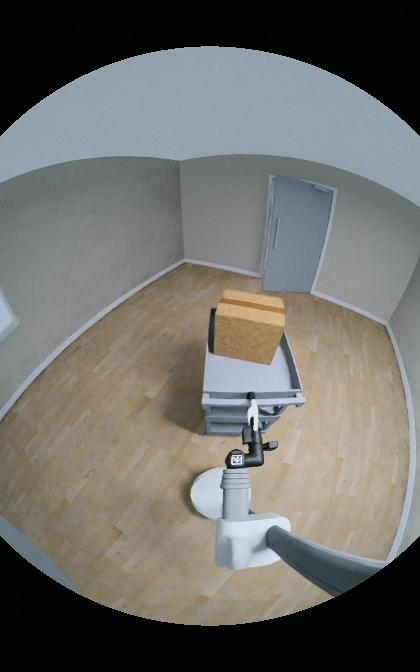

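move(blocking=false, r1={"base":{"translate_m":0.3,"strafe_m":0.08},"pace":"slow","contact_limits":{"translate_m":0.8}}, r2={"base":{"translate_m":0.07,"strafe_m":-0.4},"contact_limits":{"translate_m":0.6}})

wait(seconds=3)

move(blocking=false, r2={"base":{"rotate_rad":0.45},"pace":"slow"})

wait(seconds=2)

wait(seconds=1.5, cameras=["r2_head_camera","r1_head_camera"])

Scene clock: 105.00 s.
move: r1 moving; r2 moving
r1.base_odometry: x=-1.561 y=+0.916 heading=-2.392
r1.turned_by_wheels: -0.002
r1.turned_by_imu: -0.002
r1.base_tilt: forward=-1.7 right=+1.3
r1.lidar_m: 0.61 0.56 0.57 1.00 2.60 2.66 2.56 2.73 2.30 0.79 0.41 0.82
r1.base_status: translate_m moving; strafe_m moving
r1.joint_positions: lift_m=+0.750 arm_m=+0.299 wrist_yaw_rad=-0.014 wrist_pitch_rad=+0.002 wrist_roll_rad=+0.000 gripper_m=-0.020
r1.joint_status: not commanded
r1.measured_speeds: translate_m=+0.049 strafe_m=+0.013 rotate_rad=+0.002 lift_m=+0.000 arm_m=+0.000 wrist_yaw_rad=+0.000 wrist_pitch_rad=+0.000 wrist_roll_rad=+0.000
r1.motor_effort: lift_m=+24(24) arm_m=+10(10) wheel_0=-2(2) wheel_1=+4(5) wheel_2=-23(24)
r1.servo_current: wrist_yaw_rad=85(98) wrist_pitch_rad=46(46) wrist_roll_rad=39(59) gripper_m=46(52)
r1.contact_limits: translate_m 0.8
r1.hand_pose: x=+0.7575 y=-0.0913 z=+0.9272 quat_wxyz=(+1.000, +0.000, +0.001, -0.007) (m; r1's base frame)
r1.wrist_depth_mm: 161 178 203 236 277 - - / 158 179 204 236 277 332 - / 162 179 204 236 278 332 - / 159 186 204 236 276 336 - / 159 180 205 237 281 334 - / 162 180 196 197 185 338 - / 162 173 177 154 273 134 -
r2.base_odometry: x=-1.124 y=-0.036 heading=-2.434
r2.turned_by_wheels: +0.000
r2.turned_by_imu: +0.001
r2.base_tilt: forward=-0.7 right=+0.0
r2.lidar_m: 0.38 0.39 2.63 2.67 2.55 2.39 2.44 2.22 2.08 2.14 2.78 0.43
r2.base_status: translate_m moving; strafe_m moving
r2.joint_positions: lift_m=+0.687 arm_m=+0.000 wrist_yaw_rad=+0.007 wrist_pitch_rad=+0.006 wrist_roll_rad=+1.568 gripper_m=-0.028
r2.joint_status: not commanded
r2.measured_speeds: translate_m=+0.023 strafe_m=-0.127 rotate_rad=+0.003 lift_m=+0.000 arm_m=+0.000 wrist_yaw_rad=+0.002 wrist_pitch_rad=-0.019 wrist_roll_rad=+0.000
r2.motor_effort: lift_m=+21(21) arm_m=+4(4) wheel_0=+17(19) wheel_1=-8(9) wheel_2=-3(6)
r2.servo_current: wrist_yaw_rad=46(52) wrist_pitch_rad=52(52) wrist_roll_rad=59(59) gripper_m=130(150)
r2.contact_limits: translate_m 0.6
r2.hand_pose: x=+0.4599 y=-0.0855 z=+0.8632 quat_wxyz=(+0.708, +0.706, +0.004, +0.000) (m; r2's base frame)
r2.wrist_depth_mm: - - - 164 224 1618 1160 / - - - 166 224 778 - / - 427 424 166 225 - - / - 445 442 167 228 - - / - - 459 168 229 - - / - - 186 169 179 - - / - - 496 - 229 1618 -
pictures: none

Scene clock: 107.27 s.
earlier move: r1 moving; r2 done
r1.base_odometry: x=-1.676 y=+0.733 heading=-2.393
r1.turned_by_wheels: +0.000
r1.turned_by_imu: -0.005
r1.base_tilt: forward=-1.6 right=+1.3
r1.lidar_m: 0.52 0.43 0.44 0.54 2.54 2.87 2.78 2.93 2.40 0.40 0.45 3.35
r1.base_status: translate_m moving; strafe_m moving
r1.joint_positions: lift_m=+0.750 arm_m=+0.299 wrist_yaw_rad=-0.014 wrist_pitch_rad=+0.002 wrist_roll_rad=+0.000 gripper_m=-0.020
r1.joint_status: not commanded
r1.measured_speeds: translate_m=+0.097 strafe_m=+0.027 rotate_rad=-0.003 lift_m=+0.000 arm_m=+0.000 wrist_yaw_rad=+0.000 wrist_pitch_rad=+0.000 wrist_roll_rad=+0.000
r1.motor_effort: lift_m=+24(24) arm_m=+10(10) wheel_0=-6(7) wheel_1=+2(6) wheel_2=-20(24)
r1.servo_current: wrist_yaw_rad=78(98) wrist_pitch_rad=52(52) wrist_roll_rad=33(65) gripper_m=46(52)
r1.contact_limits: translate_m 0.8
r1.hand_pose: x=+0.7575 y=-0.0913 z=+0.9272 quat_wxyz=(+1.000, +0.000, +0.001, -0.007) (m; r1's base frame)
r1.wrist_depth_mm: 139 165 195 242 310 - - / 137 165 194 242 310 - - / 140 162 200 241 312 - - / 138 162 195 240 310 - - / 140 162 195 242 312 - - / 140 161 183 198 181 - - / 140 154 169 180 181 135 -
r2.base_odometry: x=-1.411 y=+0.201 heading=-2.434
r2.turned_by_wheels: -0.001
r2.turned_by_imu: +0.004
r2.base_tilt: forward=-0.7 right=+0.1
r2.lidar_m: 0.29 0.27 2.90 2.99 2.78 2.62 2.72 1.92 1.78 1.83 2.42 0.49
r2.base_status: done
r2.joint_positions: lift_m=+0.687 arm_m=+0.000 wrist_yaw_rad=+0.009 wrist_pitch_rad=+0.003 wrist_roll_rad=+1.568 gripper_m=-0.029
r2.joint_status: not commanded
r2.measured_speeds: all 0
r2.motor_effort: lift_m=+20(21) arm_m=+4(4) wheel_0=+4(22) wheel_1=-2(10) wheel_2=-4(9)
r2.servo_current: wrist_yaw_rad=59(78) wrist_pitch_rad=39(52) wrist_roll_rad=52(59) gripper_m=98(150)
r2.contact_limits: translate_m 0.6
r2.hand_pose: x=+0.4601 y=-0.0848 z=+0.8641 quat_wxyz=(+0.708, +0.706, +0.004, +0.002) (m; r2's base frame)
r2.wrist_depth_mm: - - - 310 - 1708 1182 / - - - 322 347 355 355 / - - - 293 307 1756 1182 / - - - 206 270 1756 535 / - - - 186 245 741 - / - 442 183 167 180 - - / - - 407 - 208 124 -
wait: 2.27 of 3 s (r2 has come to rest)
pictures: none

Scene clock: 107.77 s.
earlier move: r1 moving
move: r2 moving
r1.base_odometry: x=-1.702 y=+0.692 heading=-2.393
r1.turned_by_wheels: +0.000
r1.turned_by_imu: -0.001
r1.base_tilt: forward=-1.6 right=+1.3
r1.lidar_m: 0.48 0.41 0.41 0.46 2.53 2.90 2.82 2.96 2.41 0.42 2.44 3.37
r1.base_status: translate_m moving; strafe_m moving
r1.joint_positions: lift_m=+0.750 arm_m=+0.299 wrist_yaw_rad=-0.014 wrist_pitch_rad=+0.002 wrist_roll_rad=+0.000 gripper_m=-0.020
r1.joint_status: not commanded
r1.measured_speeds: translate_m=+0.079 strafe_m=+0.020 rotate_rad=+0.000 lift_m=+0.000 arm_m=+0.000 wrist_yaw_rad=+0.000 wrist_pitch_rad=+0.000 wrist_roll_rad=+0.000
r1.motor_effort: lift_m=+24(24) arm_m=+10(10) wheel_0=-7(7) wheel_1=-1(4) wheel_2=-17(21)
r1.servo_current: wrist_yaw_rad=98(98) wrist_pitch_rad=46(46) wrist_roll_rad=52(59) gripper_m=39(52)
r1.contact_limits: translate_m 0.8
r1.hand_pose: x=+0.7576 y=-0.0913 z=+0.9272 quat_wxyz=(+1.000, +0.000, +0.001, -0.007) (m; r1's base frame)
r1.wrist_depth_mm: 138 161 193 244 - - - / 132 161 193 254 - - - / 132 158 192 243 - - - / 132 158 193 235 - - - / 136 158 193 245 - - - / 132 158 181 198 181 - - / 135 153 168 180 181 135 -
r2.base_odometry: x=-1.411 y=+0.202 heading=-2.310
r2.turned_by_wheels: +0.124
r2.turned_by_imu: +0.119
r2.base_tilt: forward=-0.7 right=+0.1
r2.lidar_m: 0.29 0.37 2.93 3.09 2.69 2.62 2.43 1.82 1.78 1.89 2.71 0.47
r2.base_status: rotate_rad moving
r2.joint_positions: lift_m=+0.687 arm_m=+0.000 wrist_yaw_rad=-0.016 wrist_pitch_rad=+0.003 wrist_roll_rad=+1.568 gripper_m=-0.029
r2.joint_status: not commanded
r2.measured_speeds: translate_m=+0.000 strafe_m=+0.001 rotate_rad=+0.483 lift_m=+0.000 arm_m=+0.000 wrist_yaw_rad=-0.037 wrist_pitch_rad=-0.002 wrist_roll_rad=+0.000
r2.motor_effort: lift_m=+20(21) arm_m=+4(4) wheel_0=-14(15) wheel_1=-8(9) wheel_2=-19(19)
r2.servo_current: wrist_yaw_rad=91(91) wrist_pitch_rad=39(46) wrist_roll_rad=39(59) gripper_m=91(104)
r2.hand_pose: x=+0.4579 y=-0.0919 z=+0.8641 quat_wxyz=(+0.708, +0.706, -0.004, -0.007) (m; r2's base frame)
r2.wrist_depth_mm: - - - 290 - 1756 1205 / - - - 238 319 340 340 / - - - 210 281 1808 1229 / - - - 191 254 1808 549 / - - 449 178 235 750 - / - 436 187 164 179 - - / - 410 410 - 204 - -
pictures: none

Scene clock: 108.83 s.
earlier move: r1 done; r2 moving
r1.base_odometry: x=-1.719 y=+0.664 heading=-2.393
r1.turned_by_wheels: +0.000
r1.turned_by_imu: -0.001
r1.base_tilt: forward=-1.6 right=+1.3
r1.lidar_m: 0.47 0.39 0.38 0.44 2.52 2.97 2.84 3.01 2.44 0.44 2.46 3.37
r1.base_status: done
r1.joint_positions: lift_m=+0.750 arm_m=+0.300 wrist_yaw_rad=-0.014 wrist_pitch_rad=+0.002 wrist_roll_rad=+0.000 gripper_m=-0.020
r1.joint_status: not commanded
r1.measured_speeds: all 0
r1.motor_effort: lift_m=+24(24) arm_m=+9(10) wheel_0=-7(9) wheel_1=-1(4) wheel_2=-18(21)
r1.servo_current: wrist_yaw_rad=78(104) wrist_pitch_rad=39(52) wrist_roll_rad=72(72) gripper_m=46(52)
r1.contact_limits: translate_m 0.8
r1.hand_pose: x=+0.7576 y=-0.0913 z=+0.9272 quat_wxyz=(+1.000, +0.000, +0.001, -0.007) (m; r1's base frame)
r1.wrist_depth_mm: 136 159 191 246 - - - / 130 156 192 247 - - - / 130 155 192 246 - - - / 133 155 192 247 - - - / 130 155 196 249 - - - / 130 155 180 198 182 - - / 136 151 176 181 1921 134 -
r2.base_odometry: x=-1.411 y=+0.201 heading=-1.986
r2.turned_by_wheels: +0.325
r2.turned_by_imu: +0.302
r2.base_tilt: forward=-0.7 right=+0.1
r2.lidar_m: 0.40 0.41 2.96 2.91 2.63 2.65 1.96 1.78 1.80 2.21 2.94 0.41
r2.base_status: rotate_rad moving
r2.joint_positions: lift_m=+0.687 arm_m=+0.000 wrist_yaw_rad=-0.003 wrist_pitch_rad=+0.003 wrist_roll_rad=+1.568 gripper_m=-0.029
r2.joint_status: not commanded
r2.measured_speeds: all 0
r2.motor_effort: lift_m=+20(21) arm_m=+4(4) wheel_0=-12(16) wheel_1=-6(10) wheel_2=-7(26)
r2.servo_current: wrist_yaw_rad=46(104) wrist_pitch_rad=39(46) wrist_roll_rad=52(65) gripper_m=85(104)
r2.hand_pose: x=+0.4590 y=-0.0883 z=+0.8643 quat_wxyz=(+0.708, +0.706, +0.000, -0.002) (m; r2's base frame)
r2.wrist_depth_mm: - - - 161 219 1576 1182 / - - - 163 221 788 - / - 525 424 165 223 809 - / - 445 439 166 225 820 - / - - 459 168 229 831 - / - - 186 169 180 - - / - - 504 - 232 1661 512
wait: 1.07 of 2 s (r1 has come to rest)
pictures: none

Scene clock: 108.90 s.
earlier move: r2 done
r1.base_odometry: x=-1.719 y=+0.664 heading=-2.393
r1.turned_by_wheels: +0.000
r1.turned_by_imu: +0.000
r1.base_tilt: forward=-1.6 right=+1.3
r1.lidar_m: 0.50 0.40 0.39 0.44 2.51 2.97 2.86 3.05 2.43 0.43 2.43 3.38
r1.base_status: done
r1.joint_positions: lift_m=+0.750 arm_m=+0.300 wrist_yaw_rad=-0.014 wrist_pitch_rad=+0.002 wrist_roll_rad=+0.000 gripper_m=-0.020
r1.joint_status: not commanded
r1.measured_speeds: all 0
r1.motor_effort: lift_m=+23(24) arm_m=+9(10) wheel_0=-7(9) wheel_1=+0(4) wheel_2=-17(21)
r1.servo_current: wrist_yaw_rad=78(104) wrist_pitch_rad=46(52) wrist_roll_rad=46(72) gripper_m=46(52)
r1.contact_limits: translate_m 0.8
r1.hand_pose: x=+0.7576 y=-0.0913 z=+0.9272 quat_wxyz=(+1.000, +0.000, +0.001, -0.007) (m; r1's base frame)
r1.wrist_depth_mm: 136 159 191 247 - - - / 130 155 192 247 - - - / 130 155 191 246 - - - / 133 156 191 247 - - - / 130 156 196 249 - - - / 130 155 179 199 181 - - / 135 150 176 181 181 135 -
r2.base_odometry: x=-1.411 y=+0.201 heading=-1.986
r2.turned_by_wheels: +0.000
r2.turned_by_imu: +0.000
r2.base_tilt: forward=-0.7 right=+0.1
r2.lidar_m: 0.39 0.43 2.95 2.90 2.62 2.65 2.01 1.79 1.80 2.24 2.96 0.43
r2.base_status: done
r2.joint_positions: lift_m=+0.687 arm_m=+0.000 wrist_yaw_rad=-0.003 wrist_pitch_rad=+0.003 wrist_roll_rad=+1.568 gripper_m=-0.029
r2.joint_status: not commanded
r2.measured_speeds: all 0
r2.motor_effort: lift_m=+21(21) arm_m=+4(4) wheel_0=-8(16) wheel_1=-6(10) wheel_2=-7(26)
r2.servo_current: wrist_yaw_rad=39(104) wrist_pitch_rad=39(46) wrist_roll_rad=46(65) gripper_m=91(104)
r2.hand_pose: x=+0.4590 y=-0.0883 z=+0.8643 quat_wxyz=(+0.708, +0.706, +0.000, -0.002) (m; r2's base frame)
r2.wrist_depth_mm: - - - 161 219 1576 1182 / - - - 163 222 778 - / - 525 421 165 224 809 - / - 449 442 167 226 820 - / - - 459 168 228 831 - / - - 186 169 181 - - / - - 500 - 232 1661 508
wait: 0.07 of 1.5 s (r2 has come to rest)
pictures: r1_head_camera, r2_head_camera
Images, in order (width x height): r1_head_camera 420x560, r2_head_camera 420x560.

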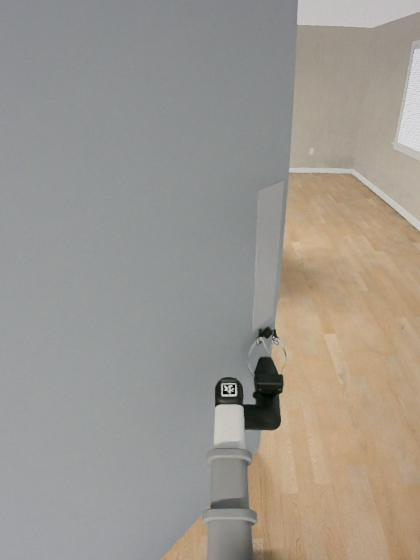

